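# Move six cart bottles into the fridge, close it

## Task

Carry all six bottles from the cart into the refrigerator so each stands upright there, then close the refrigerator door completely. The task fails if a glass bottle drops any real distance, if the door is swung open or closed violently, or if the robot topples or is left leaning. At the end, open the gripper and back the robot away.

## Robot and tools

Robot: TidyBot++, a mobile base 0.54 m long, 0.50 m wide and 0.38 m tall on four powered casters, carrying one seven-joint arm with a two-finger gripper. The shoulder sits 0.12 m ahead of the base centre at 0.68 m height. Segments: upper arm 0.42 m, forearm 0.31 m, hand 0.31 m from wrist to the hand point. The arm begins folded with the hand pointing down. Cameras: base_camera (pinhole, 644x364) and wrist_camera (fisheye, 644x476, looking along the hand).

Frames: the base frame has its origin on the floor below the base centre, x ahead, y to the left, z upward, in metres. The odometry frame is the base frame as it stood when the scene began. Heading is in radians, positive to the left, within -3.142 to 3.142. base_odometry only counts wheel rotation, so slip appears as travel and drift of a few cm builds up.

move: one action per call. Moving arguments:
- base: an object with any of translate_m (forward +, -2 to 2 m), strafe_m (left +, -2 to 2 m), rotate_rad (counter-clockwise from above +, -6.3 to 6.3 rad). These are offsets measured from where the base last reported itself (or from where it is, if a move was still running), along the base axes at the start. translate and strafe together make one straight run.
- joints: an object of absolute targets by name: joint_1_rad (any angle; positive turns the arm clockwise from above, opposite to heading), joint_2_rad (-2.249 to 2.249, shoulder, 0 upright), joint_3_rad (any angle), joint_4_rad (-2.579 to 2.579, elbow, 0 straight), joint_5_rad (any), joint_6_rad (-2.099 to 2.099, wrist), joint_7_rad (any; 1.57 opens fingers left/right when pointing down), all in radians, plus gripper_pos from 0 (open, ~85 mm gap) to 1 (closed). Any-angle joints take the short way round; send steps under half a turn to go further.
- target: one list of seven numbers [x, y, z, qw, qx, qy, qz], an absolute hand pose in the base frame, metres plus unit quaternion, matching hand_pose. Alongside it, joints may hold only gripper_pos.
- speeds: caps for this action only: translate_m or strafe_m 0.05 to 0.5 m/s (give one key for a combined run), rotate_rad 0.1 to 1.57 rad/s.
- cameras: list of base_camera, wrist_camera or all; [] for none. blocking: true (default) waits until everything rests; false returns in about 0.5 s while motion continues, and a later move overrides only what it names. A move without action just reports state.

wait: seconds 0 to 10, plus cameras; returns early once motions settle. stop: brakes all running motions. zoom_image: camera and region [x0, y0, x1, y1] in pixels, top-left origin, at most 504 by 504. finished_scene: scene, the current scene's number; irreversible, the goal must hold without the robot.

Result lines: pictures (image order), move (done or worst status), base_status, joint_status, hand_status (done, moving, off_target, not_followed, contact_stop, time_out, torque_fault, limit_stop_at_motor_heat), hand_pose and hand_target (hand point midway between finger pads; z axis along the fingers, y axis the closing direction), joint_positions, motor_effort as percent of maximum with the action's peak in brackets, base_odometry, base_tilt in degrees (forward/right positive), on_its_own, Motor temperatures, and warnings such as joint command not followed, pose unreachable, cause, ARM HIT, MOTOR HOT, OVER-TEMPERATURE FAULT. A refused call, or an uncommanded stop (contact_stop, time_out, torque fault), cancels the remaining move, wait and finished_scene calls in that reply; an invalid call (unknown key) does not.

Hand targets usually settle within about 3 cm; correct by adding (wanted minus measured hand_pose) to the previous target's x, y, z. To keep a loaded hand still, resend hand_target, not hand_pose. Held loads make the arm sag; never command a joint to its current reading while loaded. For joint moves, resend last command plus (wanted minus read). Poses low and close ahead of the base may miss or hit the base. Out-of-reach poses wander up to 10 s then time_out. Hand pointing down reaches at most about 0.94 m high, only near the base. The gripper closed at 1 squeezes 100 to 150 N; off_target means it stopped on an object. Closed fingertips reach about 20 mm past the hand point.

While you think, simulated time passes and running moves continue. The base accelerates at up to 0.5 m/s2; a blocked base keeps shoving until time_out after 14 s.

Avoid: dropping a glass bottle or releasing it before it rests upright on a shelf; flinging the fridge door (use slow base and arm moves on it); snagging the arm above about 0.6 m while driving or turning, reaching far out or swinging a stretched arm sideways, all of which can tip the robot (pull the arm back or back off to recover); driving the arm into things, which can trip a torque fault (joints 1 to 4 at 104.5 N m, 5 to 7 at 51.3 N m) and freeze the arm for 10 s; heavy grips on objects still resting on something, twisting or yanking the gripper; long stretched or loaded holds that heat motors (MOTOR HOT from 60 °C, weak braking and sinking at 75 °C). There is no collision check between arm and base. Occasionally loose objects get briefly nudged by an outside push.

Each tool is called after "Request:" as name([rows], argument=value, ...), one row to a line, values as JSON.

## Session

Request:
move()

Scene clock: 0.00 s.
Motor temperatures (°C): [36 33 32 34 38 42 42]
base_odometry: x=+0.000 y=+0.000 heading=+0.000
base_tilt: forward=-0.2 right=-0.7
base_status: not commanded
joint_positions: joint_1_rad=-0.021 joint_2_rad=-0.328 joint_3_rad=+3.122 joint_4_rad=-2.550 joint_5_rad=+0.015 joint_6_rad=-0.906 joint_7_rad=+1.582 gripper_pos=+0.000
joint_status: not commanded
motor_effort: joint_1_rad=+0 joint_2_rad=-1 joint_3_rad=+1 joint_4_rad=+14 joint_5_rad=+1 joint_6_rad=+1 joint_7_rad=+0
hand_pose: x=+0.2378 y=+0.0017 z=+0.5784 quat_wxyz=(+0.009, +0.999, +0.030, +0.007) (m; base frame)
hand_target: x=+0.2365 y=+0.0016 z=+0.5777 quat_wxyz=(+0.009, +0.999, +0.030, +0.006) (m; base frame)
hand_status: not commanded
pictures: base_camera, wrist_camera

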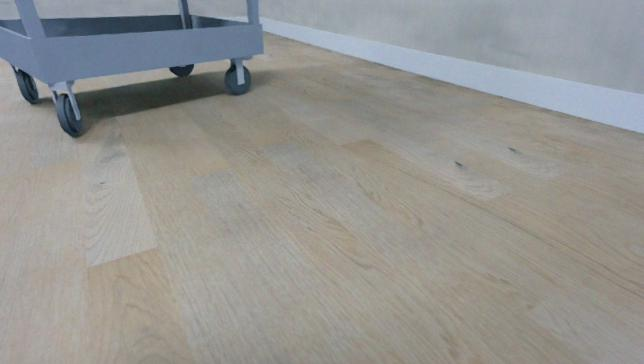

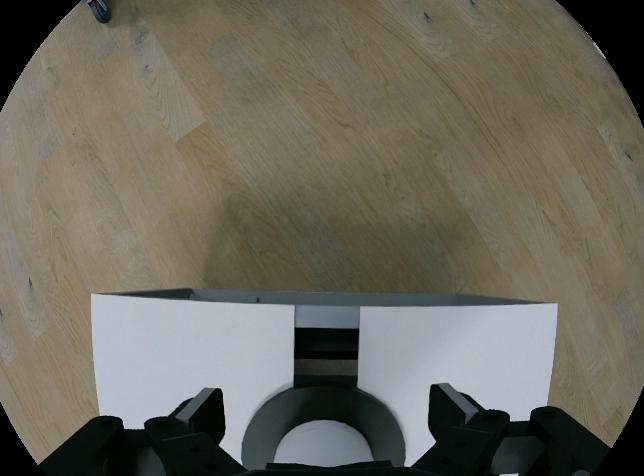

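Request:
move(base={"rotate_rad":0.5}, joints={"joint_1_rad":0,"joint_2_rad":-0.203,"joint_3_rad":3.14,"joint_4_rad":-1.366,"joint_5_rad":0,"joint_6_rad":-0.763,"joint_7_rad":1.57,"gripper_pos":0.15})

Scene clock: 6.13 s.
Motor temperatures (°C): [36 33 32 34 38 42 42]
move: done
base_odometry: x=+0.000 y=+0.000 heading=+0.500
base_tilt: forward=-0.1 right=-0.7
base_status: done
joint_positions: joint_1_rad=-0.021 joint_2_rad=-0.220 joint_3_rad=+3.126 joint_4_rad=-1.371 joint_5_rad=+0.015 joint_6_rad=-0.832 joint_7_rad=+1.582 gripper_pos=+0.150
joint_status: all done
motor_effort: joint_1_rad=+0(1) joint_2_rad=-13(13) joint_3_rad=+1(3) joint_4_rad=+21(22) joint_5_rad=+0(2) joint_6_rad=+9(9) joint_7_rad=-1(3)
hand_pose: x=+0.5991 y=+0.0168 z=+1.0956 quat_wxyz=(+0.002, +0.837, +0.022, +0.547) (m; base frame)
hand_target: x=+0.6146 y=+0.0023 z=+1.1103 quat_wxyz=(-0.001, +0.821, +0.000, +0.571) (m; base frame)
hand_status: not commanded
pictures: base_camera, wrist_camera

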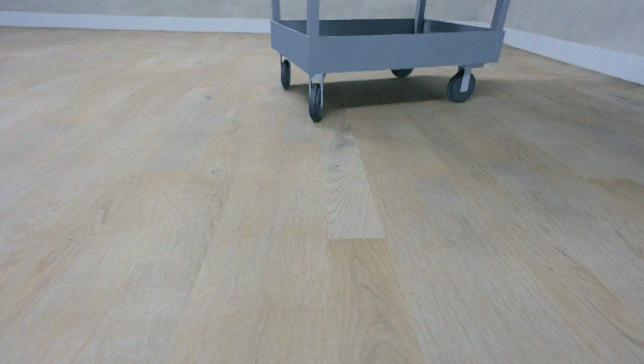

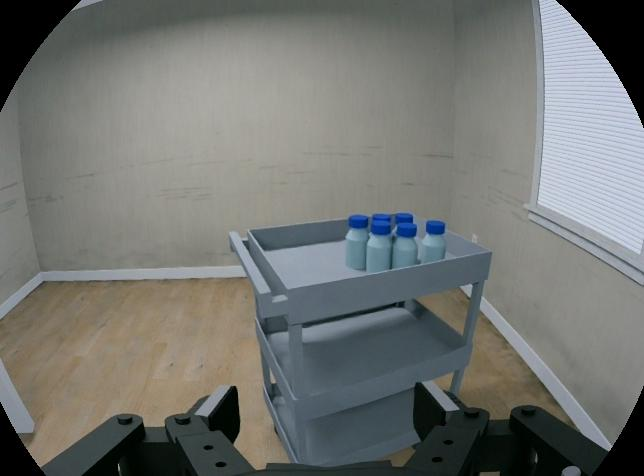

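Request:
move(base={"rotate_rad":1.3})

Scene clock: 10.60 s.
Motor temperatures (°C): [36 33 32 34 38 42 42]
move: done
base_odometry: x=+0.000 y=+0.000 heading=+1.800
base_tilt: forward=-0.1 right=-0.7
base_status: done
joint_positions: joint_1_rad=-0.016 joint_2_rad=-0.207 joint_3_rad=+3.134 joint_4_rad=-1.371 joint_5_rad=+0.015 joint_6_rad=-0.830 joint_7_rad=+1.582 gripper_pos=+0.150
joint_status: not commanded
motor_effort: joint_1_rad=+0(2) joint_2_rad=-13(16) joint_3_rad=+1(4) joint_4_rad=+22(22) joint_5_rad=+0(2) joint_6_rad=+9(9) joint_7_rad=-1(2)
hand_pose: x=+0.6050 y=+0.0100 z=+1.0899 quat_wxyz=(+0.005, +0.840, +0.017, +0.543) (m; base frame)
hand_target: x=+0.6146 y=+0.0023 z=+1.1103 quat_wxyz=(-0.001, +0.821, +0.000, +0.571) (m; base frame)
hand_status: not commanded
pictures: base_camera, wrist_camera

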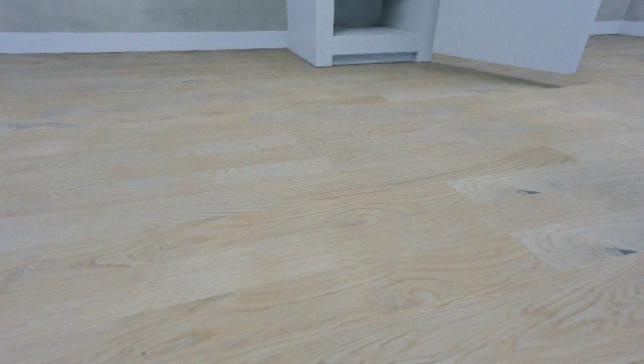

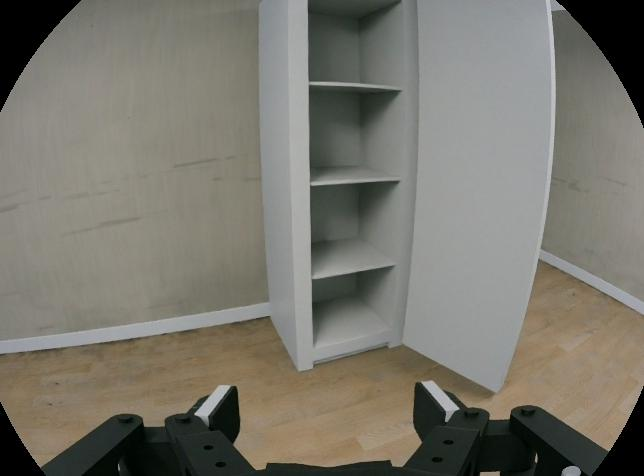

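Request:
move(base={"translate_m":-0.381,"strafe_m":-0.753,"rotate_rad":-0.88}, joints={"joint_1_rad":0,"joint_2_rad":-0.267,"joint_3_rad":3.14,"joint_4_rad":-2.081,"joint_5_rad":0,"joint_6_rad":-0.06,"joint_7_rad":1.57})

Scene clock: 26.67 s.
Motor temperatures (°C): [36 33 32 34 38 42 42]
move: done
base_odometry: x=+0.820 y=-0.200 heading=+0.920
base_tilt: forward=-0.1 right=-0.7
base_status: done
joint_positions: joint_1_rad=-0.007 joint_2_rad=-0.261 joint_3_rad=+3.141 joint_4_rad=-2.054 joint_5_rad=+0.015 joint_6_rad=-0.129 joint_7_rad=+1.582 gripper_pos=+0.150
joint_status: all done
motor_effort: joint_1_rad=+0(3) joint_2_rad=-12(16) joint_3_rad=+1(5) joint_4_rad=+22(25) joint_5_rad=+1(3) joint_6_rad=+9(10) joint_7_rad=+0(2)
hand_pose: x=+0.6093 y=+0.0045 z=+0.9118 quat_wxyz=(+0.006, +0.820, +0.014, +0.572) (m; base frame)
hand_target: x=+0.6102 y=+0.0022 z=+0.9190 quat_wxyz=(-0.001, +0.806, +0.000, +0.592) (m; base frame)
hand_status: not commanded
pictures: base_camera, wrist_camera

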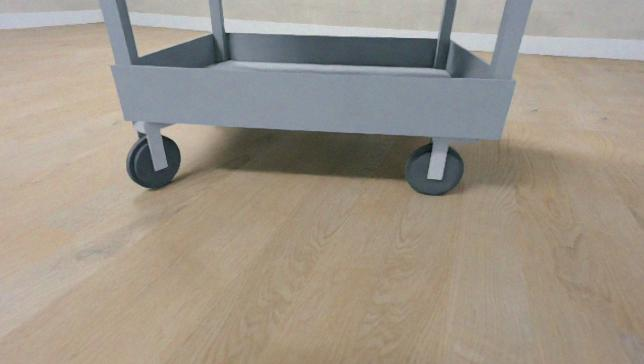

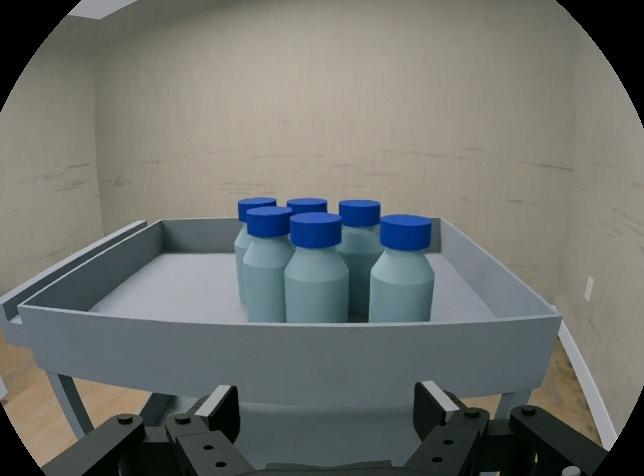

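Request:
move(base={"translate_m":0.18,"strafe_m":-0.098}, speeds={"translate_m":0.3}, cameras=["wrist_camera"])

Scene clock: 39.07 s.
Motor temperatures (°C): [36 33 32 34 38 42 42]
move: done
base_odometry: x=+1.007 y=-0.116 heading=+0.920
base_tilt: forward=-0.1 right=-0.7
base_status: done
joint_positions: joint_1_rad=-0.007 joint_2_rad=-0.266 joint_3_rad=+3.141 joint_4_rad=-2.055 joint_5_rad=+0.015 joint_6_rad=-0.127 joint_7_rad=+1.582 gripper_pos=+0.150
joint_status: not commanded
motor_effort: joint_1_rad=+0(1) joint_2_rad=-11(14) joint_3_rad=+1(2) joint_4_rad=+22(23) joint_5_rad=+0(1) joint_6_rad=+9(10) joint_7_rad=-1(2)
hand_pose: x=+0.6081 y=+0.0045 z=+0.9147 quat_wxyz=(+0.006, +0.818, +0.014, +0.575) (m; base frame)
hand_target: x=+0.6102 y=+0.0022 z=+0.9190 quat_wxyz=(-0.001, +0.806, +0.000, +0.592) (m; base frame)
hand_status: not commanded
pictures: wrist_camera

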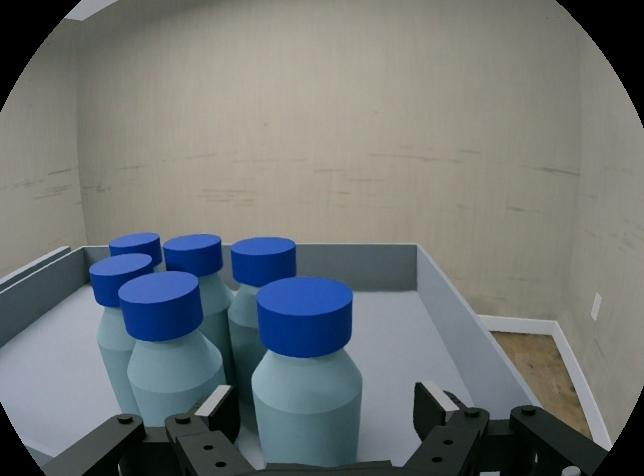

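Request:
move(base={"translate_m":0.092,"strafe_m":0.011}, speeds={"translate_m":0.18}, cameras=["wrist_camera","base_camera"])

Scene clock: 42.33 s.
Motor temperatures (°C): [36 33 32 34 38 42 42]
move: done
base_odometry: x=+1.054 y=-0.036 heading=+0.919
base_tilt: forward=-0.1 right=-0.6
base_status: done
joint_positions: joint_1_rad=-0.007 joint_2_rad=-0.268 joint_3_rad=+3.141 joint_4_rad=-2.056 joint_5_rad=+0.015 joint_6_rad=-0.126 joint_7_rad=+1.582 gripper_pos=+0.150
joint_status: not commanded
motor_effort: joint_1_rad=+0(0) joint_2_rad=-12(15) joint_3_rad=+1(2) joint_4_rad=+22(23) joint_5_rad=+0(1) joint_6_rad=+9(9) joint_7_rad=-1(2)
hand_pose: x=+0.6077 y=+0.0045 z=+0.9153 quat_wxyz=(+0.006, +0.817, +0.014, +0.576) (m; base frame)
hand_target: x=+0.6102 y=+0.0022 z=+0.9190 quat_wxyz=(-0.001, +0.806, +0.000, +0.592) (m; base frame)
hand_status: not commanded
pictures: base_camera, wrist_camera

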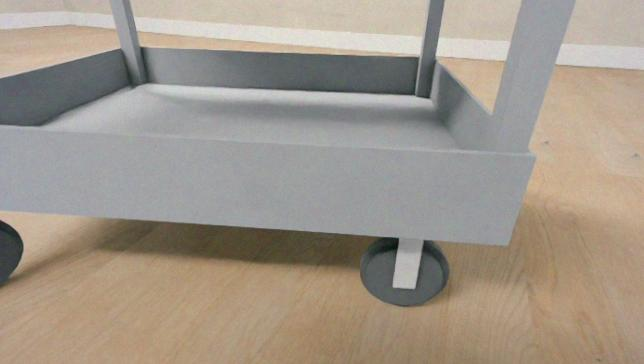

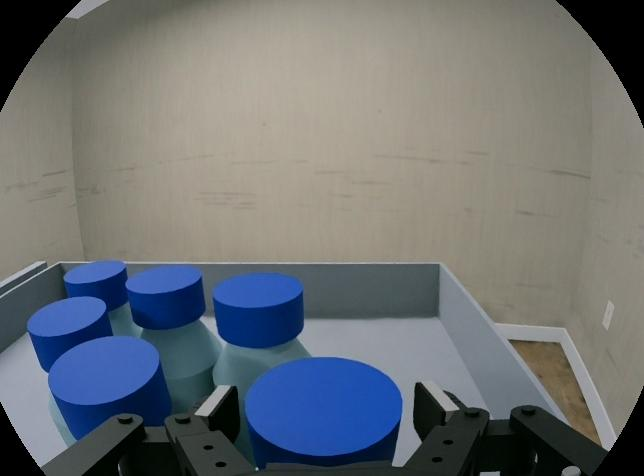

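Request:
move(joints={"gripper_pos":0.6}, cameras=[])

Request:
move(joints={"joint_1_rad":0,"joint_2_rad":-0.366,"joint_3_rad":3.14,"joint_4_rad":-1.702,"joint_5_rad":0,"joint_6_rad":-0.584,"joint_7_rad":1.57}, cameras=["wrist_camera"])

Request:
move(base={"translate_m":-0.45}, joints={"joint_1_rad":0,"joint_2_rad":-0.203,"joint_3_rad":3.14,"joint_4_rad":-1.366,"joint_5_rad":0,"joint_6_rad":-0.763,"joint_7_rad":1.57}, cameras=["wrist_camera"])

Scene clock: 46.03 s.
Motor temperatures (°C): [36 33 32 34 38 42 42]
move: off_target
base_odometry: x=+1.054 y=-0.036 heading=+0.919
base_tilt: forward=-0.1 right=-0.6
base_status: not commanded
joint_positions: joint_1_rad=-0.007 joint_2_rad=-0.268 joint_3_rad=+3.141 joint_4_rad=-2.056 joint_5_rad=+0.015 joint_6_rad=-0.125 joint_7_rad=+1.582 gripper_pos=+0.422
joint_status: gripper_pos off_target (ended at +0.422, target +0.600)
motor_effort: joint_1_rad=+1(2) joint_2_rad=-11(12) joint_3_rad=+2(3) joint_4_rad=+22(23) joint_5_rad=+0(1) joint_6_rad=+9(10) joint_7_rad=+0(2)
hand_pose: x=+0.6077 y=+0.0046 z=+0.9155 quat_wxyz=(+0.006, +0.817, +0.014, +0.576) (m; base frame)
hand_target: x=+0.6102 y=+0.0022 z=+0.9190 quat_wxyz=(-0.001, +0.806, +0.000, +0.592) (m; base frame)
hand_status: not commanded
pictures: none
No camera images: "cameras" was empty.

Scene clock: 47.87 s.
Motor temperatures (°C): [36 33 32 34 38 42 42]
move: done
base_odometry: x=+1.054 y=-0.036 heading=+0.919
base_tilt: forward=-0.1 right=-0.7
base_status: not commanded
joint_positions: joint_1_rad=-0.007 joint_2_rad=-0.346 joint_3_rad=+3.141 joint_4_rad=-1.728 joint_5_rad=+0.015 joint_6_rad=-0.560 joint_7_rad=+1.582 gripper_pos=+0.422
joint_status: all done
motor_effort: joint_1_rad=+0(2) joint_2_rad=-12(19) joint_3_rad=+1(3) joint_4_rad=+28(30) joint_5_rad=+1(2) joint_6_rad=+13(14) joint_7_rad=+0(2)
hand_pose: x=+0.5751 y=+0.0025 z=+1.0237 quat_wxyz=(+0.008, +0.825, +0.011, +0.564) (m; base frame)
hand_target: x=+0.5666 y=+0.0022 z=+1.0413 quat_wxyz=(+0.000, +0.819, +0.000, +0.574) (m; base frame)
hand_status: not commanded
pictures: wrist_camera

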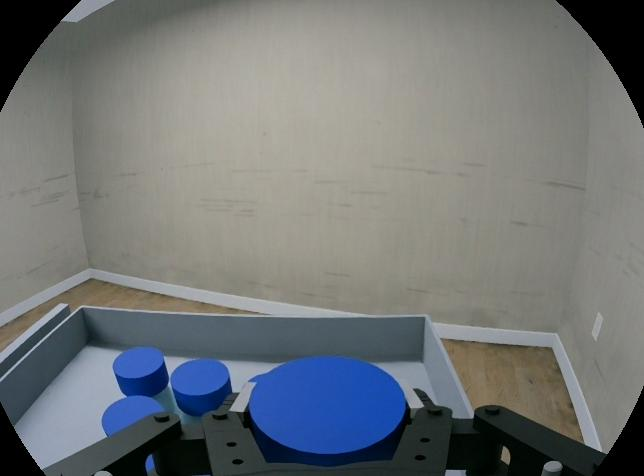

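Scene clock: 50.23 s.
Motor temperatures (°C): [36 33 32 34 38 42 42]
move: done
base_odometry: x=+0.781 y=-0.394 heading=+0.919
base_tilt: forward=-0.1 right=-0.6
base_status: done
joint_positions: joint_1_rad=-0.007 joint_2_rad=-0.190 joint_3_rad=+3.141 joint_4_rad=-1.396 joint_5_rad=+0.015 joint_6_rad=-0.744 joint_7_rad=+1.582 gripper_pos=+0.422
joint_status: all done
motor_effort: joint_1_rad=+0(1) joint_2_rad=-19(22) joint_3_rad=+1(3) joint_4_rad=+27(29) joint_5_rad=+0(2) joint_6_rad=+13(14) joint_7_rad=+0(2)
hand_pose: x=+0.6226 y=+0.0022 z=+1.0916 quat_wxyz=(+0.009, +0.828, +0.010, +0.561) (m; base frame)
hand_target: x=+0.6146 y=+0.0023 z=+1.1103 quat_wxyz=(-0.001, +0.821, +0.000, +0.571) (m; base frame)
hand_status: not commanded
pictures: wrist_camera

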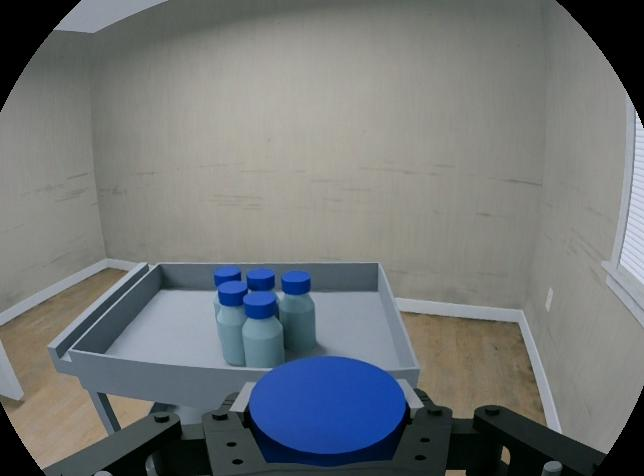

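Request:
move(base={"translate_m":0.79,"strafe_m":1.269,"rotate_rad":1.071})

Scene clock: 61.00 s.
Motor temperatures (°C): [36 33 32 34 38 42 42]
move: done
base_odometry: x=+0.251 y=+1.003 heading=+1.991
base_tilt: forward=-0.1 right=-0.7
base_status: done
joint_positions: joint_1_rad=-0.003 joint_2_rad=-0.180 joint_3_rad=+3.139 joint_4_rad=-1.395 joint_5_rad=+0.015 joint_6_rad=-0.746 joint_7_rad=+1.582 gripper_pos=+0.422
joint_status: not commanded
motor_effort: joint_1_rad=+0(3) joint_2_rad=-18(22) joint_3_rad=+1(4) joint_4_rad=+27(27) joint_5_rad=+0(2) joint_6_rad=+13(13) joint_7_rad=+0(2)
hand_pose: x=+0.6263 y=+0.0011 z=+1.0869 quat_wxyz=(+0.009, +0.831, +0.009, +0.557) (m; base frame)
hand_target: x=+0.6146 y=+0.0023 z=+1.1103 quat_wxyz=(-0.001, +0.821, +0.000, +0.571) (m; base frame)
hand_status: not commanded
pictures: base_camera, wrist_camera

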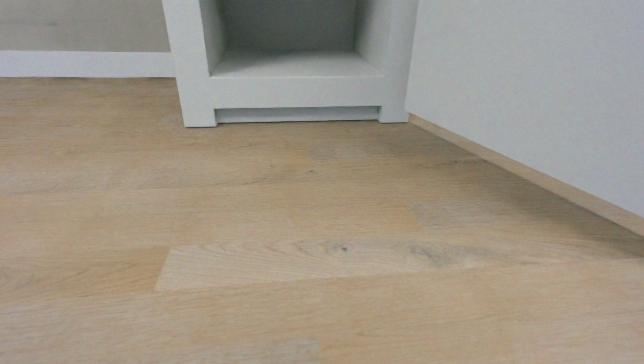

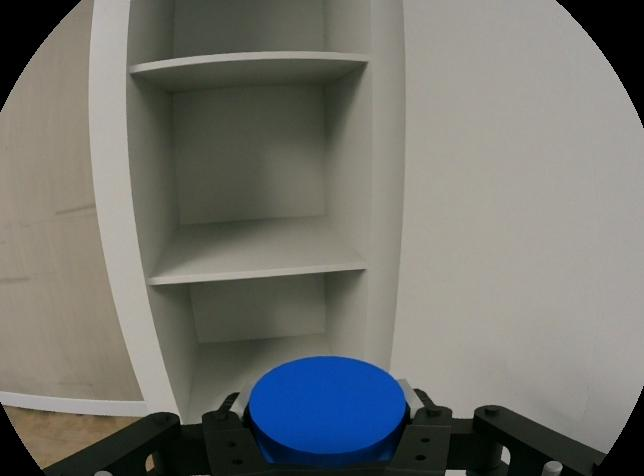

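Request:
move(base={"translate_m":0.372,"strafe_m":0.121,"rotate_rad":0.079})

Scene clock: 72.37 s.
Motor temperatures (°C): [36 33 32 34 38 42 42]
move: done
base_odometry: x=-0.011 y=+1.294 heading=+2.070
base_tilt: forward=-0.1 right=-0.7
base_status: done
joint_positions: joint_1_rad=-0.003 joint_2_rad=-0.177 joint_3_rad=+3.137 joint_4_rad=-1.393 joint_5_rad=+0.015 joint_6_rad=-0.749 joint_7_rad=+1.582 gripper_pos=+0.422
joint_status: not commanded
motor_effort: joint_1_rad=+0(2) joint_2_rad=-18(24) joint_3_rad=+1(4) joint_4_rad=+26(28) joint_5_rad=+1(2) joint_6_rad=+13(14) joint_7_rad=-1(2)
hand_pose: x=+0.6270 y=+0.0020 z=+1.0860 quat_wxyz=(+0.009, +0.832, +0.010, +0.555) (m; base frame)
hand_target: x=+0.6146 y=+0.0023 z=+1.1103 quat_wxyz=(-0.001, +0.821, +0.000, +0.571) (m; base frame)
hand_status: not commanded
pictures: base_camera, wrist_camera

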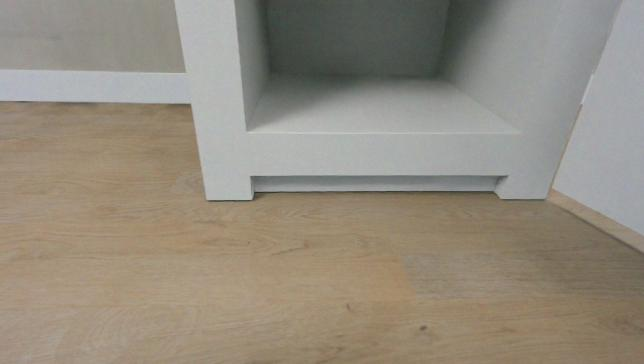

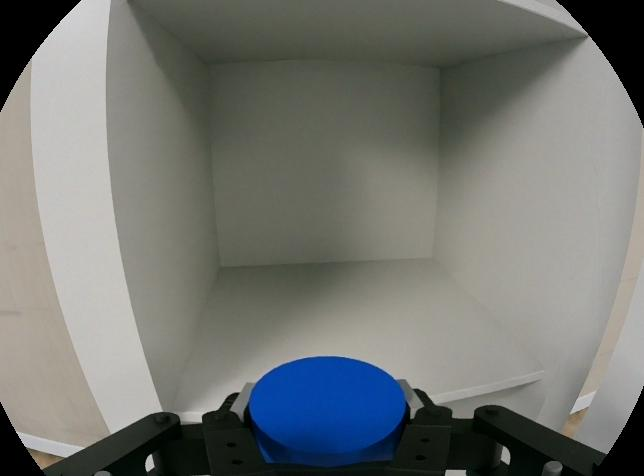

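Request:
move(base={"rotate_rad":0.035}, cameras=[])

Request:
move(base={"translate_m":0.395,"strafe_m":-0.01}, speeds={"translate_m":0.3})

Scene clock: 99.73 s.
Motor temperatures (°C): [36 33 32 34 38 42 42]
move: done
base_odometry: x=-0.011 y=+1.294 heading=+2.105
base_tilt: forward=-0.1 right=-0.7
base_status: done
joint_positions: joint_1_rad=-0.003 joint_2_rad=-0.177 joint_3_rad=+3.136 joint_4_rad=-1.393 joint_5_rad=+0.015 joint_6_rad=-0.749 joint_7_rad=+1.582 gripper_pos=+0.422
joint_status: not commanded
motor_effort: joint_1_rad=+0(2) joint_2_rad=-20(20) joint_3_rad=+1(3) joint_4_rad=+27(27) joint_5_rad=+1(2) joint_6_rad=+13(13) joint_7_rad=-1(2)
hand_pose: x=+0.6269 y=+0.0029 z=+1.0861 quat_wxyz=(+0.009, +0.832, +0.011, +0.555) (m; base frame)
hand_target: x=+0.6146 y=+0.0023 z=+1.1103 quat_wxyz=(-0.001, +0.821, +0.000, +0.571) (m; base frame)
hand_status: not commanded
pictures: none
No camera images: "cameras" was empty.

Scene clock: 102.07 s.
Motor temperatures (°C): [36 33 32 34 38 42 42]
move: done
base_odometry: x=-0.203 y=+1.639 heading=+2.106
base_tilt: forward=-0.1 right=-0.8
base_status: done
joint_positions: joint_1_rad=-0.003 joint_2_rad=-0.180 joint_3_rad=+3.136 joint_4_rad=-1.392 joint_5_rad=+0.015 joint_6_rad=-0.749 joint_7_rad=+1.582 gripper_pos=+0.422
joint_status: not commanded
motor_effort: joint_1_rad=+0(1) joint_2_rad=-19(22) joint_3_rad=+1(2) joint_4_rad=+27(28) joint_5_rad=+1(1) joint_6_rad=+13(14) joint_7_rad=-1(2)
hand_pose: x=+0.6259 y=+0.0029 z=+1.0873 quat_wxyz=(+0.009, +0.831, +0.010, +0.556) (m; base frame)
hand_target: x=+0.6146 y=+0.0023 z=+1.1103 quat_wxyz=(-0.001, +0.821, +0.000, +0.571) (m; base frame)
hand_status: not commanded
pictures: base_camera, wrist_camera

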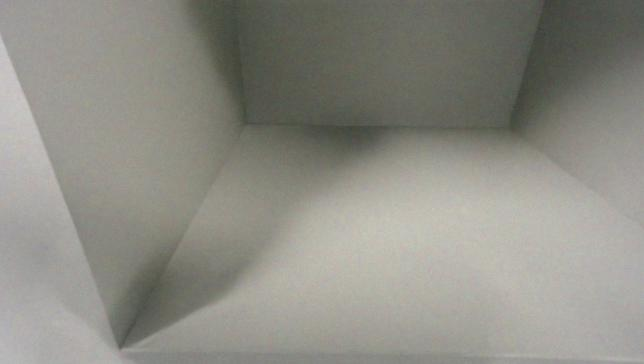

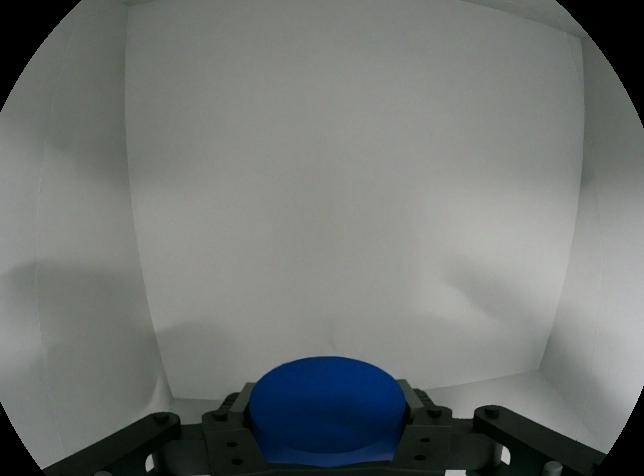

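Request:
move(joints={"joint_2_rad":-0.242,"joint_4_rad":-1.575,"joint_6_rad":-0.52}, cameras=[])

Request:
move(joints={"joint_2_rad":-0.247,"joint_4_rad":-1.60,"joint_6_rad":-0.49}, cameras=["wrist_camera"])

Scene clock: 114.50 s.
Motor temperatures (°C): [36 33 32 34 38 42 42]
move: done
base_odometry: x=-0.203 y=+1.639 heading=+2.106
base_tilt: forward=-0.2 right=-0.7
base_status: not commanded
joint_positions: joint_1_rad=-0.003 joint_2_rad=-0.220 joint_3_rad=+3.136 joint_4_rad=-1.564 joint_5_rad=+0.015 joint_6_rad=-0.610 joint_7_rad=+1.582 gripper_pos=+0.422
joint_status: all done
motor_effort: joint_1_rad=+0(0) joint_2_rad=-17(19) joint_3_rad=+1(2) joint_4_rad=+25(28) joint_5_rad=+0(1) joint_6_rad=+11(13) joint_7_rad=-1(2)
hand_pose: x=+0.6222 y=+0.0034 z=+1.0467 quat_wxyz=(+0.009, +0.829, +0.011, +0.559) (m; base frame)
hand_target: x=+0.6226 y=+0.0023 z=+1.0777 quat_wxyz=(-0.001, +0.800, +0.000, +0.601) (m; base frame)
hand_status: not commanded
pictures: none
No camera images: "cameras" was empty.

Scene clock: 115.10 s.
Motor temperatures (°C): [36 33 32 34 38 42 42]
move: done
base_odometry: x=-0.203 y=+1.639 heading=+2.106
base_tilt: forward=-0.1 right=-0.8
base_status: not commanded
joint_positions: joint_1_rad=-0.003 joint_2_rad=-0.231 joint_3_rad=+3.136 joint_4_rad=-1.589 joint_5_rad=+0.015 joint_6_rad=-0.578 joint_7_rad=+1.582 gripper_pos=+0.422
joint_status: all done
motor_effort: joint_1_rad=+0(0) joint_2_rad=-15(18) joint_3_rad=+1(1) joint_4_rad=+25(26) joint_5_rad=+0(1) joint_6_rad=+12(12) joint_7_rad=-2(2)
hand_pose: x=+0.6205 y=+0.0035 z=+1.0463 quat_wxyz=(+0.009, +0.824, +0.012, +0.567) (m; base frame)
hand_target: x=+0.6229 y=+0.0023 z=+1.0740 quat_wxyz=(-0.001, +0.797, +0.000, +0.605) (m; base frame)
hand_status: not commanded
pictures: wrist_camera

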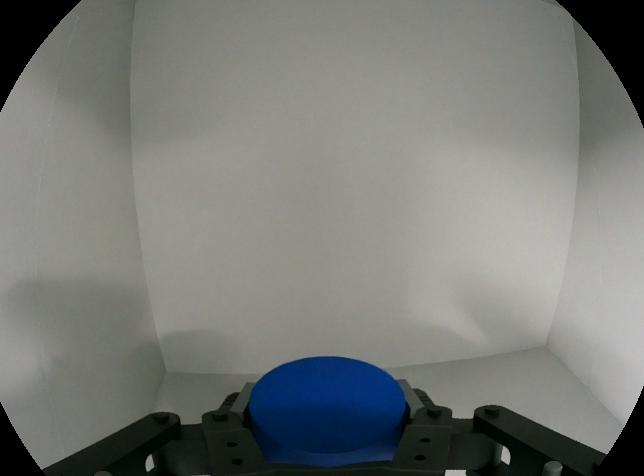

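Request:
move(cameras=["base_camera"])

Request:
zoom_image(camera="wrist_camera", region=[100, 0, 600, 476])

Scene clock: 119.93 s.
Motor temperatures (°C): [36 33 32 34 38 42 42]
base_odometry: x=-0.203 y=+1.639 heading=+2.106
base_tilt: forward=-0.1 right=-0.7
base_status: not commanded
joint_positions: joint_1_rad=-0.003 joint_2_rad=-0.231 joint_3_rad=+3.136 joint_4_rad=-1.590 joint_5_rad=+0.015 joint_6_rad=-0.578 joint_7_rad=+1.582 gripper_pos=+0.422
joint_status: all done
motor_effort: joint_1_rad=+0(0) joint_2_rad=-15(18) joint_3_rad=+0(1) joint_4_rad=+25(26) joint_5_rad=+0(1) joint_6_rad=+12(12) joint_7_rad=-1(2)
hand_pose: x=+0.6205 y=+0.0035 z=+1.0463 quat_wxyz=(+0.009, +0.824, +0.012, +0.567) (m; base frame)
hand_target: x=+0.6229 y=+0.0023 z=+1.0740 quat_wxyz=(-0.001, +0.797, +0.000, +0.605) (m; base frame)
hand_status: not commanded
pictures: base_camera

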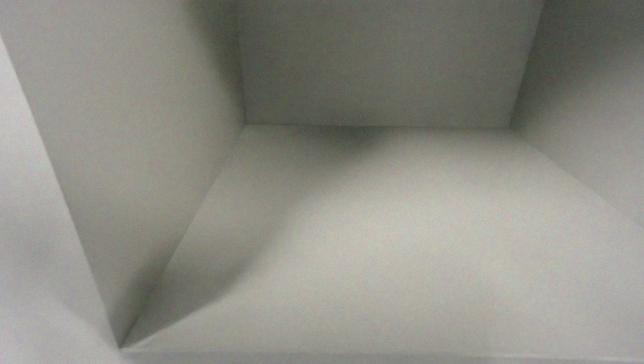

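This scene's latest camera images include none from wrist_camera. They are from: base_camera. wrist_camera's image comes with the result of a call that names it in "cameras".

Request:
move(cameras=["wrist_camera"])

Request:
zoom_image(camera="wrist_camera", region=[20, 250, 300, 476])

Scene clock: 129.00 s.
Motor temperatures (°C): [36 33 32 34 38 42 42]
base_odometry: x=-0.203 y=+1.639 heading=+2.106
base_tilt: forward=-0.1 right=-0.7
base_status: not commanded
joint_positions: joint_1_rad=-0.003 joint_2_rad=-0.231 joint_3_rad=+3.136 joint_4_rad=-1.590 joint_5_rad=+0.015 joint_6_rad=-0.578 joint_7_rad=+1.582 gripper_pos=+0.422
joint_status: all done
motor_effort: joint_1_rad=+0(0) joint_2_rad=-15(18) joint_3_rad=+1(1) joint_4_rad=+26(26) joint_5_rad=+0(1) joint_6_rad=+12(12) joint_7_rad=+0(2)
hand_pose: x=+0.6205 y=+0.0035 z=+1.0463 quat_wxyz=(+0.009, +0.824, +0.012, +0.567) (m; base frame)
hand_target: x=+0.6229 y=+0.0023 z=+1.0740 quat_wxyz=(-0.001, +0.797, +0.000, +0.605) (m; base frame)
hand_status: not commanded
pictures: wrist_camera

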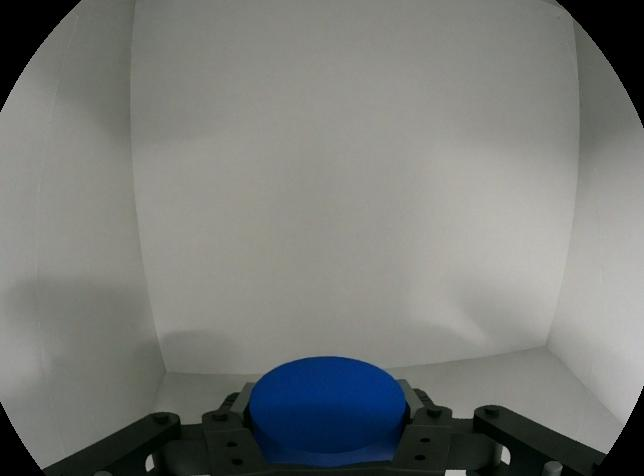

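Scaled by 1.800.

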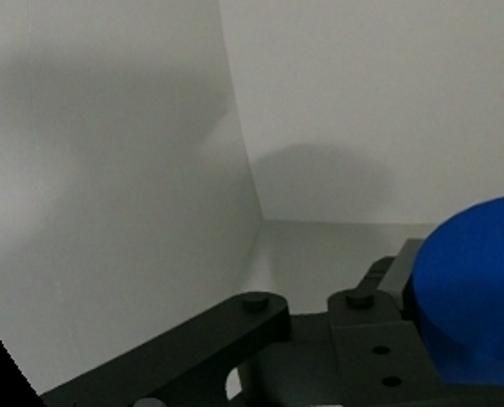

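Request:
move(joints={"gripper_pos":0.27}, cameras=[])

Request:
move(base={"translate_m":-0.33}, speeds={"translate_m":0.3})

Scene clock: 133.13 s.
Motor temperatures (°C): [36 33 32 34 38 42 42]
move: done
base_odometry: x=-0.203 y=+1.639 heading=+2.106
base_tilt: forward=-0.1 right=-0.7
base_status: not commanded
joint_positions: joint_1_rad=-0.003 joint_2_rad=-0.242 joint_3_rad=+3.136 joint_4_rad=-1.590 joint_5_rad=+0.015 joint_6_rad=-0.554 joint_7_rad=+1.582 gripper_pos=+0.270
joint_status: all done
motor_effort: joint_1_rad=+0(0) joint_2_rad=-13(17) joint_3_rad=+1(2) joint_4_rad=+22(27) joint_5_rad=+0(1) joint_6_rad=+9(12) joint_7_rad=+0(2)
hand_pose: x=+0.6192 y=+0.0036 z=+1.0585 quat_wxyz=(+0.009, +0.814, +0.012, +0.581) (m; base frame)
hand_target: x=+0.6229 y=+0.0023 z=+1.0740 quat_wxyz=(-0.001, +0.797, +0.000, +0.605) (m; base frame)
hand_status: not commanded
pictures: none
No camera images: "cameras" was empty.

Scene clock: 135.17 s.
Motor temperatures (°C): [36 33 32 34 38 42 42]
move: done
base_odometry: x=-0.035 y=+1.355 heading=+2.106
base_tilt: forward=-0.2 right=-0.7
base_status: done
joint_positions: joint_1_rad=-0.003 joint_2_rad=-0.253 joint_3_rad=+3.136 joint_4_rad=-1.590 joint_5_rad=+0.015 joint_6_rad=-0.554 joint_7_rad=+1.582 gripper_pos=+0.270
joint_status: not commanded
motor_effort: joint_1_rad=+0(1) joint_2_rad=-12(17) joint_3_rad=+1(3) joint_4_rad=+22(23) joint_5_rad=+1(1) joint_6_rad=+9(10) joint_7_rad=-1(2)
hand_pose: x=+0.6149 y=+0.0034 z=+1.0642 quat_wxyz=(+0.009, +0.811, +0.011, +0.585) (m; base frame)
hand_target: x=+0.6229 y=+0.0023 z=+1.0740 quat_wxyz=(-0.001, +0.797, +0.000, +0.605) (m; base frame)
hand_status: not commanded
pictures: base_camera, wrist_camera

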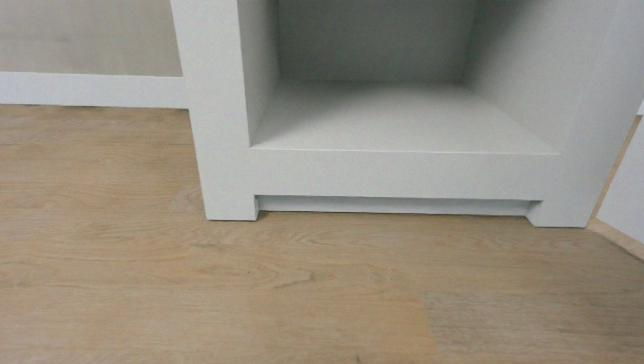

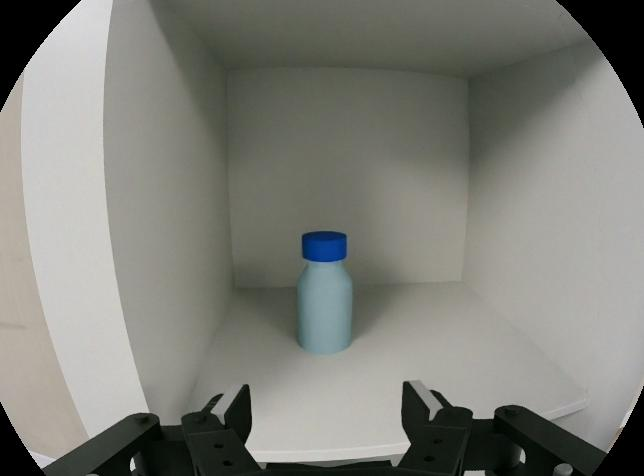

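Request:
zoom_image(camera="wrist_camera", region=[150, 220, 630, 476])

Scaled by 1.050.

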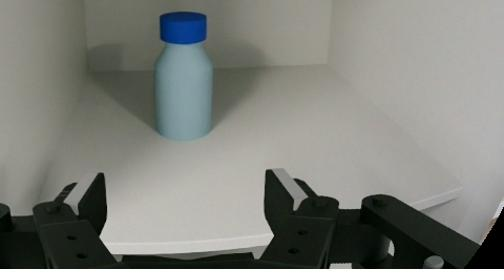

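Request:
move(base={"translate_m":0.33}, speeds={"translate_m":0.3}, cameras=["wrist_camera"])

Request:
move(joints={"gripper_pos":0.6}, cameras=[])

Request:
move(joints={"joint_2_rad":-0.225,"joint_4_rad":-1.47,"joint_6_rad":-0.64}, cameras=[])

Request:
move(base={"strafe_m":0.05}, speeds={"strafe_m":0.2}, cameras=["wrist_camera"])

Scene clock: 157.27 s.
Motor temperatures (°C): [36 33 32 34 38 42 42]
move: done
base_odometry: x=-0.203 y=+1.639 heading=+2.106
base_tilt: forward=-0.1 right=-0.7
base_status: done
joint_positions: joint_1_rad=-0.003 joint_2_rad=-0.248 joint_3_rad=+3.138 joint_4_rad=-1.590 joint_5_rad=+0.015 joint_6_rad=-0.553 joint_7_rad=+1.582 gripper_pos=+0.270
joint_status: not commanded
motor_effort: joint_1_rad=-1(1) joint_2_rad=-13(15) joint_3_rad=+0(2) joint_4_rad=+22(23) joint_5_rad=+0(1) joint_6_rad=+10(10) joint_7_rad=+0(2)
hand_pose: x=+0.6170 y=+0.0024 z=+1.0619 quat_wxyz=(+0.009, +0.812, +0.011, +0.584) (m; base frame)
hand_target: x=+0.6229 y=+0.0023 z=+1.0740 quat_wxyz=(-0.001, +0.797, +0.000, +0.605) (m; base frame)
hand_status: not commanded
pictures: wrist_camera

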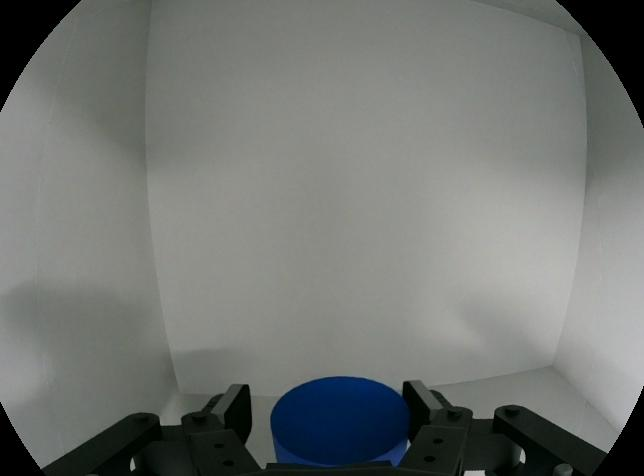

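Scene clock: 158.00 s.
Motor temperatures (°C): [36 33 32 34 38 42 42]
move: off_target
base_odometry: x=-0.203 y=+1.639 heading=+2.106
base_tilt: forward=-0.1 right=-0.7
base_status: not commanded
joint_positions: joint_1_rad=-0.003 joint_2_rad=-0.249 joint_3_rad=+3.138 joint_4_rad=-1.590 joint_5_rad=+0.015 joint_6_rad=-0.548 joint_7_rad=+1.582 gripper_pos=+0.436
joint_status: gripper_pos off_target (ended at +0.436, target +0.600)
motor_effort: joint_1_rad=-1(2) joint_2_rad=-12(12) joint_3_rad=-1(1) joint_4_rad=+22(22) joint_5_rad=+0(1) joint_6_rad=+9(10) joint_7_rad=-2(2)
hand_pose: x=+0.6171 y=+0.0023 z=+1.0641 quat_wxyz=(+0.009, +0.810, +0.010, +0.586) (m; base frame)
hand_target: x=+0.6229 y=+0.0023 z=+1.0740 quat_wxyz=(-0.001, +0.797, +0.000, +0.605) (m; base frame)
hand_status: not commanded
pictures: none
No camera images: "cameras" was empty.

Scene clock: 159.03 s.
Motor temperatures (°C): [36 33 32 34 38 42 42]
move: done
base_odometry: x=-0.203 y=+1.639 heading=+2.106
base_tilt: forward=-0.1 right=-0.7
base_status: not commanded
joint_positions: joint_1_rad=-0.003 joint_2_rad=-0.210 joint_3_rad=+3.138 joint_4_rad=-1.504 joint_5_rad=+0.015 joint_6_rad=-0.629 joint_7_rad=+1.582 gripper_pos=+0.436
joint_status: all done
motor_effort: joint_1_rad=+0(1) joint_2_rad=-19(19) joint_3_rad=+1(2) joint_4_rad=+27(28) joint_5_rad=+0(1) joint_6_rad=+13(14) joint_7_rad=+0(2)
hand_pose: x=+0.6257 y=+0.0020 z=+1.0723 quat_wxyz=(+0.009, +0.820, +0.010, +0.573) (m; base frame)
hand_target: x=+0.6190 y=+0.0023 z=+1.0964 quat_wxyz=(-0.001, +0.809, +0.000, +0.588) (m; base frame)
hand_status: not commanded
pictures: none
No camera images: "cameras" was empty.

Scene clock: 160.10 s.
Motor temperatures (°C): [36 33 32 34 38 42 42]
move: done
base_odometry: x=-0.247 y=+1.614 heading=+2.106
base_tilt: forward=-0.1 right=-0.7
base_status: done
joint_positions: joint_1_rad=-0.003 joint_2_rad=-0.210 joint_3_rad=+3.136 joint_4_rad=-1.503 joint_5_rad=+0.015 joint_6_rad=-0.629 joint_7_rad=+1.582 gripper_pos=+0.436
joint_status: not commanded
motor_effort: joint_1_rad=+0(2) joint_2_rad=-19(19) joint_3_rad=+1(4) joint_4_rad=+27(28) joint_5_rad=+1(2) joint_6_rad=+13(14) joint_7_rad=-1(2)
hand_pose: x=+0.6257 y=+0.0035 z=+1.0727 quat_wxyz=(+0.009, +0.819, +0.011, +0.573) (m; base frame)
hand_target: x=+0.6190 y=+0.0023 z=+1.0964 quat_wxyz=(-0.001, +0.809, +0.000, +0.588) (m; base frame)
hand_status: not commanded
pictures: wrist_camera

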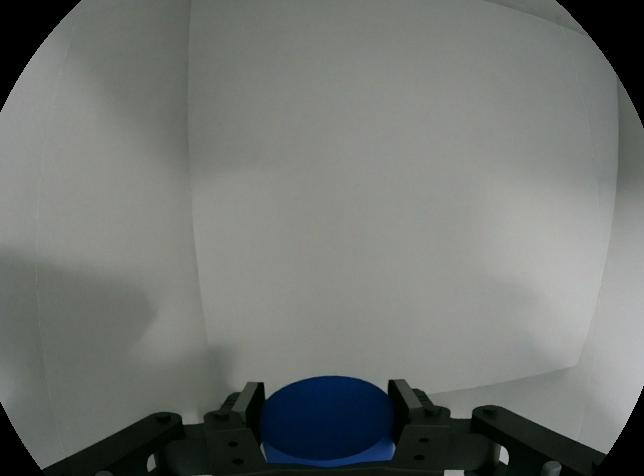

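Request:
move(joints={"joint_2_rad":-0.247,"joint_4_rad":-1.60,"joint_6_rad":-0.49}, cameras=[])

Request:
move(joints={"gripper_pos":0.27}, cameras=[])

Request:
move(base={"translate_m":-0.35}, speeds={"translate_m":0.3})

Scene clock: 163.83 s.
Motor temperatures (°C): [36 33 32 34 38 42 42]
move: done
base_odometry: x=-0.247 y=+1.614 heading=+2.106
base_tilt: forward=-0.2 right=-0.7
base_status: not commanded
joint_positions: joint_1_rad=-0.003 joint_2_rad=-0.239 joint_3_rad=+3.136 joint_4_rad=-1.577 joint_5_rad=+0.015 joint_6_rad=-0.558 joint_7_rad=+1.582 gripper_pos=+0.436
joint_status: all done
motor_effort: joint_1_rad=-1(1) joint_2_rad=-13(19) joint_3_rad=+0(2) joint_4_rad=+23(28) joint_5_rad=+0(1) joint_6_rad=+9(14) joint_7_rad=-1(2)
hand_pose: x=+0.6200 y=+0.0037 z=+1.0641 quat_wxyz=(+0.009, +0.812, +0.012, +0.584) (m; base frame)
hand_target: x=+0.6229 y=+0.0023 z=+1.0740 quat_wxyz=(-0.001, +0.796, +0.000, +0.605) (m; base frame)
hand_status: not commanded
pictures: none
No camera images: "cameras" was empty.

Scene clock: 164.57 s.
Motor temperatures (°C): [36 33 32 34 38 42 42]
move: done
base_odometry: x=-0.247 y=+1.614 heading=+2.106
base_tilt: forward=-0.1 right=-0.7
base_status: not commanded
joint_positions: joint_1_rad=-0.003 joint_2_rad=-0.239 joint_3_rad=+3.136 joint_4_rad=-1.578 joint_5_rad=+0.015 joint_6_rad=-0.558 joint_7_rad=+1.582 gripper_pos=+0.270
joint_status: all done
motor_effort: joint_1_rad=-1(1) joint_2_rad=-14(15) joint_3_rad=+0(1) joint_4_rad=+23(25) joint_5_rad=+0(0) joint_6_rad=+10(11) joint_7_rad=-1(1)
hand_pose: x=+0.6200 y=+0.0037 z=+1.0636 quat_wxyz=(+0.009, +0.812, +0.012, +0.583) (m; base frame)
hand_target: x=+0.6229 y=+0.0023 z=+1.0740 quat_wxyz=(-0.001, +0.796, +0.000, +0.605) (m; base frame)
hand_status: not commanded
pictures: none
No camera images: "cameras" was empty.

Scene clock: 166.63 s.
Motor temperatures (°C): [36 33 32 34 38 42 42]
move: done
base_odometry: x=-0.068 y=+1.312 heading=+2.106
base_tilt: forward=-0.1 right=-0.7
base_status: done
joint_positions: joint_1_rad=-0.003 joint_2_rad=-0.253 joint_3_rad=+3.136 joint_4_rad=-1.578 joint_5_rad=+0.015 joint_6_rad=-0.554 joint_7_rad=+1.582 gripper_pos=+0.270
joint_status: not commanded
motor_effort: joint_1_rad=+0(1) joint_2_rad=-12(17) joint_3_rad=+1(2) joint_4_rad=+23(23) joint_5_rad=+0(1) joint_6_rad=+9(10) joint_7_rad=-1(2)
hand_pose: x=+0.6153 y=+0.0034 z=+1.0713 quat_wxyz=(+0.009, +0.807, +0.011, +0.590) (m; base frame)
hand_target: x=+0.6229 y=+0.0023 z=+1.0740 quat_wxyz=(-0.001, +0.796, +0.000, +0.605) (m; base frame)
hand_status: not commanded
pictures: base_camera, wrist_camera

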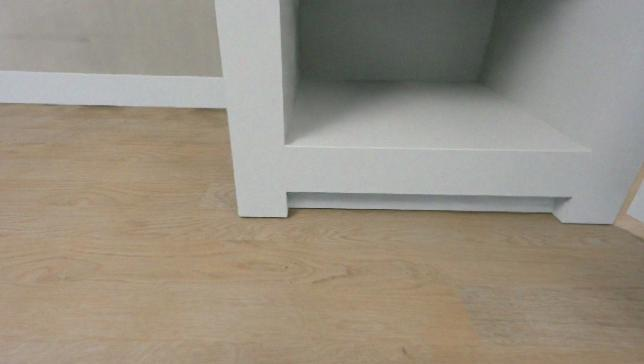

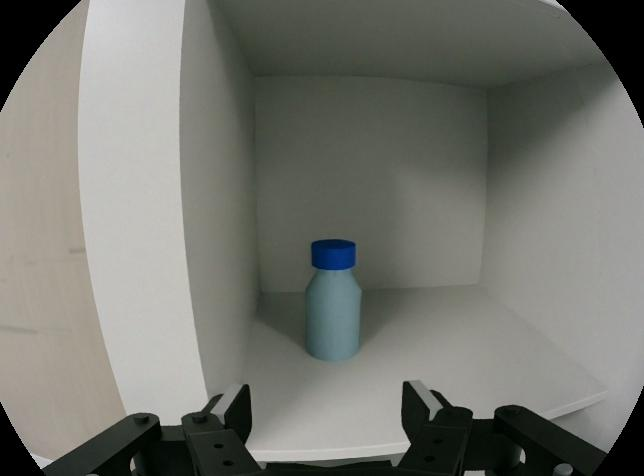

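Request:
move(base={"translate_m":-0.6}, joints={"joint_2_rad":-0.267,"joint_4_rad":-2.081,"joint_6_rad":-0.06,"gripper_pos":0.22}, cameras=[])

Request:
move(base={"translate_m":-1.301,"strafe_m":0.138,"rotate_rad":-1.186})

Scene clock: 173.27 s.
Motor temperatures (°C): [36 33 32 34 38 42 42]
move: done
base_odometry: x=+0.238 y=+0.796 heading=+2.106
base_tilt: forward=-0.2 right=-0.7
base_status: done
joint_positions: joint_1_rad=-0.003 joint_2_rad=-0.272 joint_3_rad=+3.136 joint_4_rad=-2.056 joint_5_rad=+0.015 joint_6_rad=-0.130 joint_7_rad=+1.582 gripper_pos=+0.220
joint_status: all done
motor_effort: joint_1_rad=+0(1) joint_2_rad=-11(16) joint_3_rad=+1(3) joint_4_rad=+22(24) joint_5_rad=+0(1) joint_6_rad=+9(10) joint_7_rad=-1(2)
hand_pose: x=+0.6062 y=+0.0050 z=+0.9158 quat_wxyz=(+0.007, +0.817, +0.014, +0.576) (m; base frame)
hand_target: x=+0.6102 y=+0.0022 z=+0.9190 quat_wxyz=(-0.001, +0.806, +0.000, +0.592) (m; base frame)
hand_status: not commanded
pictures: none
No camera images: "cameras" was empty.

Scene clock: 177.37 s.
Motor temperatures (°C): [36 33 32 34 38 42 42]
move: done
base_odometry: x=+0.782 y=-0.393 heading=+0.919
base_tilt: forward=-0.1 right=-0.7
base_status: done
joint_positions: joint_1_rad=-0.003 joint_2_rad=-0.267 joint_3_rad=+3.138 joint_4_rad=-2.056 joint_5_rad=+0.015 joint_6_rad=-0.126 joint_7_rad=+1.582 gripper_pos=+0.220
joint_status: not commanded
motor_effort: joint_1_rad=+0(2) joint_2_rad=-11(15) joint_3_rad=+1(4) joint_4_rad=+23(23) joint_5_rad=+1(1) joint_6_rad=+9(10) joint_7_rad=-1(2)
hand_pose: x=+0.6078 y=+0.0044 z=+0.9143 quat_wxyz=(+0.007, +0.818, +0.014, +0.575) (m; base frame)
hand_target: x=+0.6102 y=+0.0022 z=+0.9190 quat_wxyz=(-0.001, +0.806, +0.000, +0.592) (m; base frame)
hand_status: not commanded
pictures: base_camera, wrist_camera

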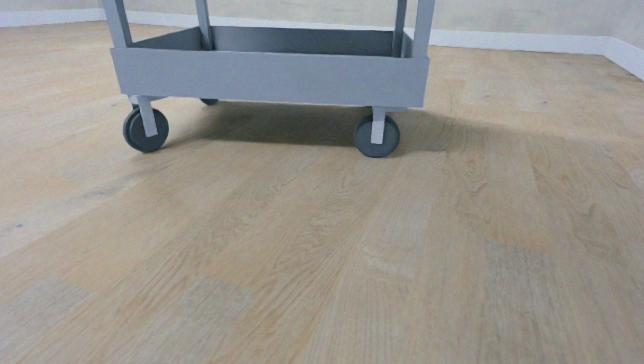

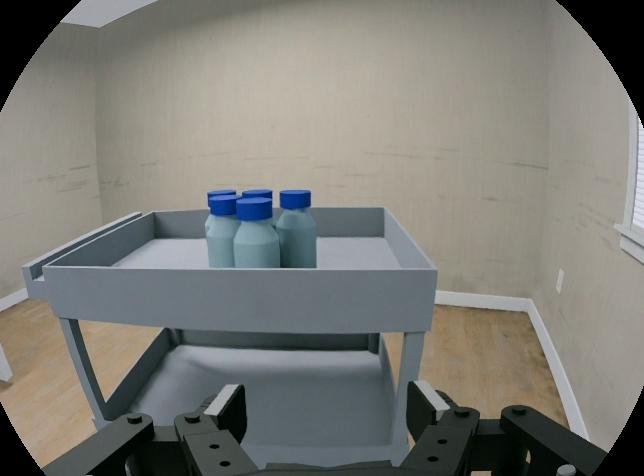

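Request:
move(base={"translate_m":0.44,"strafe_m":0.045}, speeds={"translate_m":0.35}, cameras=["wrist_camera"])

Scene clock: 181.63 s.
Motor temperatures (°C): [36 33 32 34 38 42 42]
move: done
base_odometry: x=+1.014 y=-0.016 heading=+0.919
base_tilt: forward=-0.2 right=-0.7
base_status: done
joint_positions: joint_1_rad=-0.003 joint_2_rad=-0.267 joint_3_rad=+3.140 joint_4_rad=-2.057 joint_5_rad=+0.015 joint_6_rad=-0.123 joint_7_rad=+1.582 gripper_pos=+0.220
joint_status: not commanded
motor_effort: joint_1_rad=-1(2) joint_2_rad=-11(15) joint_3_rad=+0(2) joint_4_rad=+23(23) joint_5_rad=+0(1) joint_6_rad=+9(10) joint_7_rad=+0(2)
hand_pose: x=+0.6079 y=+0.0031 z=+0.9148 quat_wxyz=(+0.007, +0.817, +0.012, +0.576) (m; base frame)
hand_target: x=+0.6102 y=+0.0022 z=+0.9190 quat_wxyz=(-0.001, +0.806, +0.000, +0.592) (m; base frame)
hand_status: not commanded
pictures: wrist_camera

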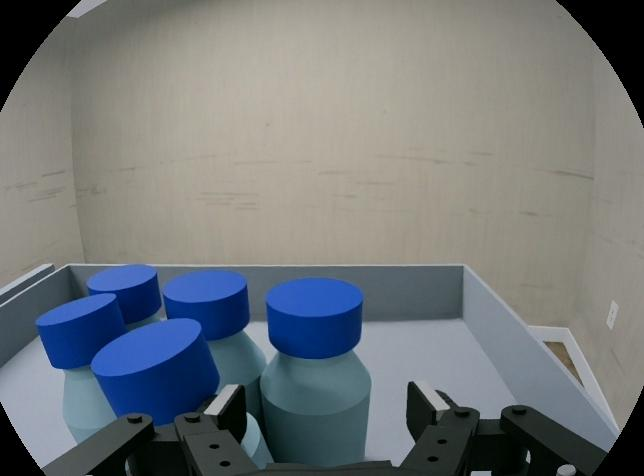

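Request:
move(base={"translate_m":-0.06,"strafe_m":0.08}, joints={"gripper_pos":0.25}, cameras=["wrist_camera"])

Scene clock: 191.83 s.
Motor temperatures (°C): [36 33 32 34 38 42 42]
move: done
base_odometry: x=+0.913 y=-0.015 heading=+0.919
base_tilt: forward=-0.2 right=-0.7
base_status: done
joint_positions: joint_1_rad=-0.003 joint_2_rad=-0.269 joint_3_rad=+3.137 joint_4_rad=-2.063 joint_5_rad=+0.015 joint_6_rad=-0.118 joint_7_rad=+1.582 gripper_pos=+0.250
joint_status: all done
motor_effort: joint_1_rad=+0(3) joint_2_rad=-12(13) joint_3_rad=+1(3) joint_4_rad=+22(23) joint_5_rad=+0(1) joint_6_rad=+9(10) joint_7_rad=+0(2)
hand_pose: x=+0.6070 y=+0.0044 z=+0.9138 quat_wxyz=(+0.007, +0.817, +0.014, +0.577) (m; base frame)
hand_target: x=+0.6102 y=+0.0022 z=+0.9190 quat_wxyz=(-0.001, +0.806, +0.000, +0.592) (m; base frame)
hand_status: not commanded
pictures: wrist_camera

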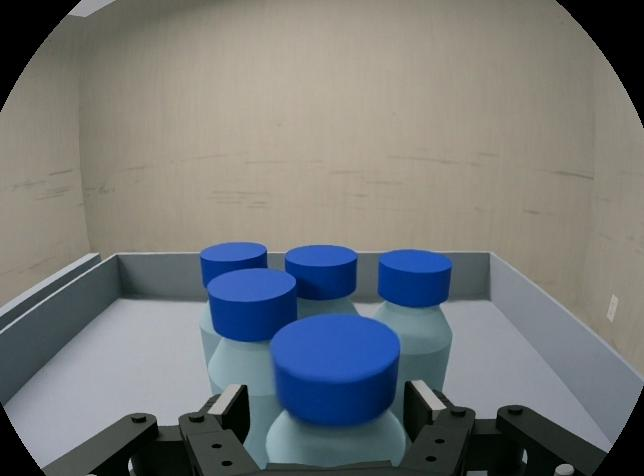

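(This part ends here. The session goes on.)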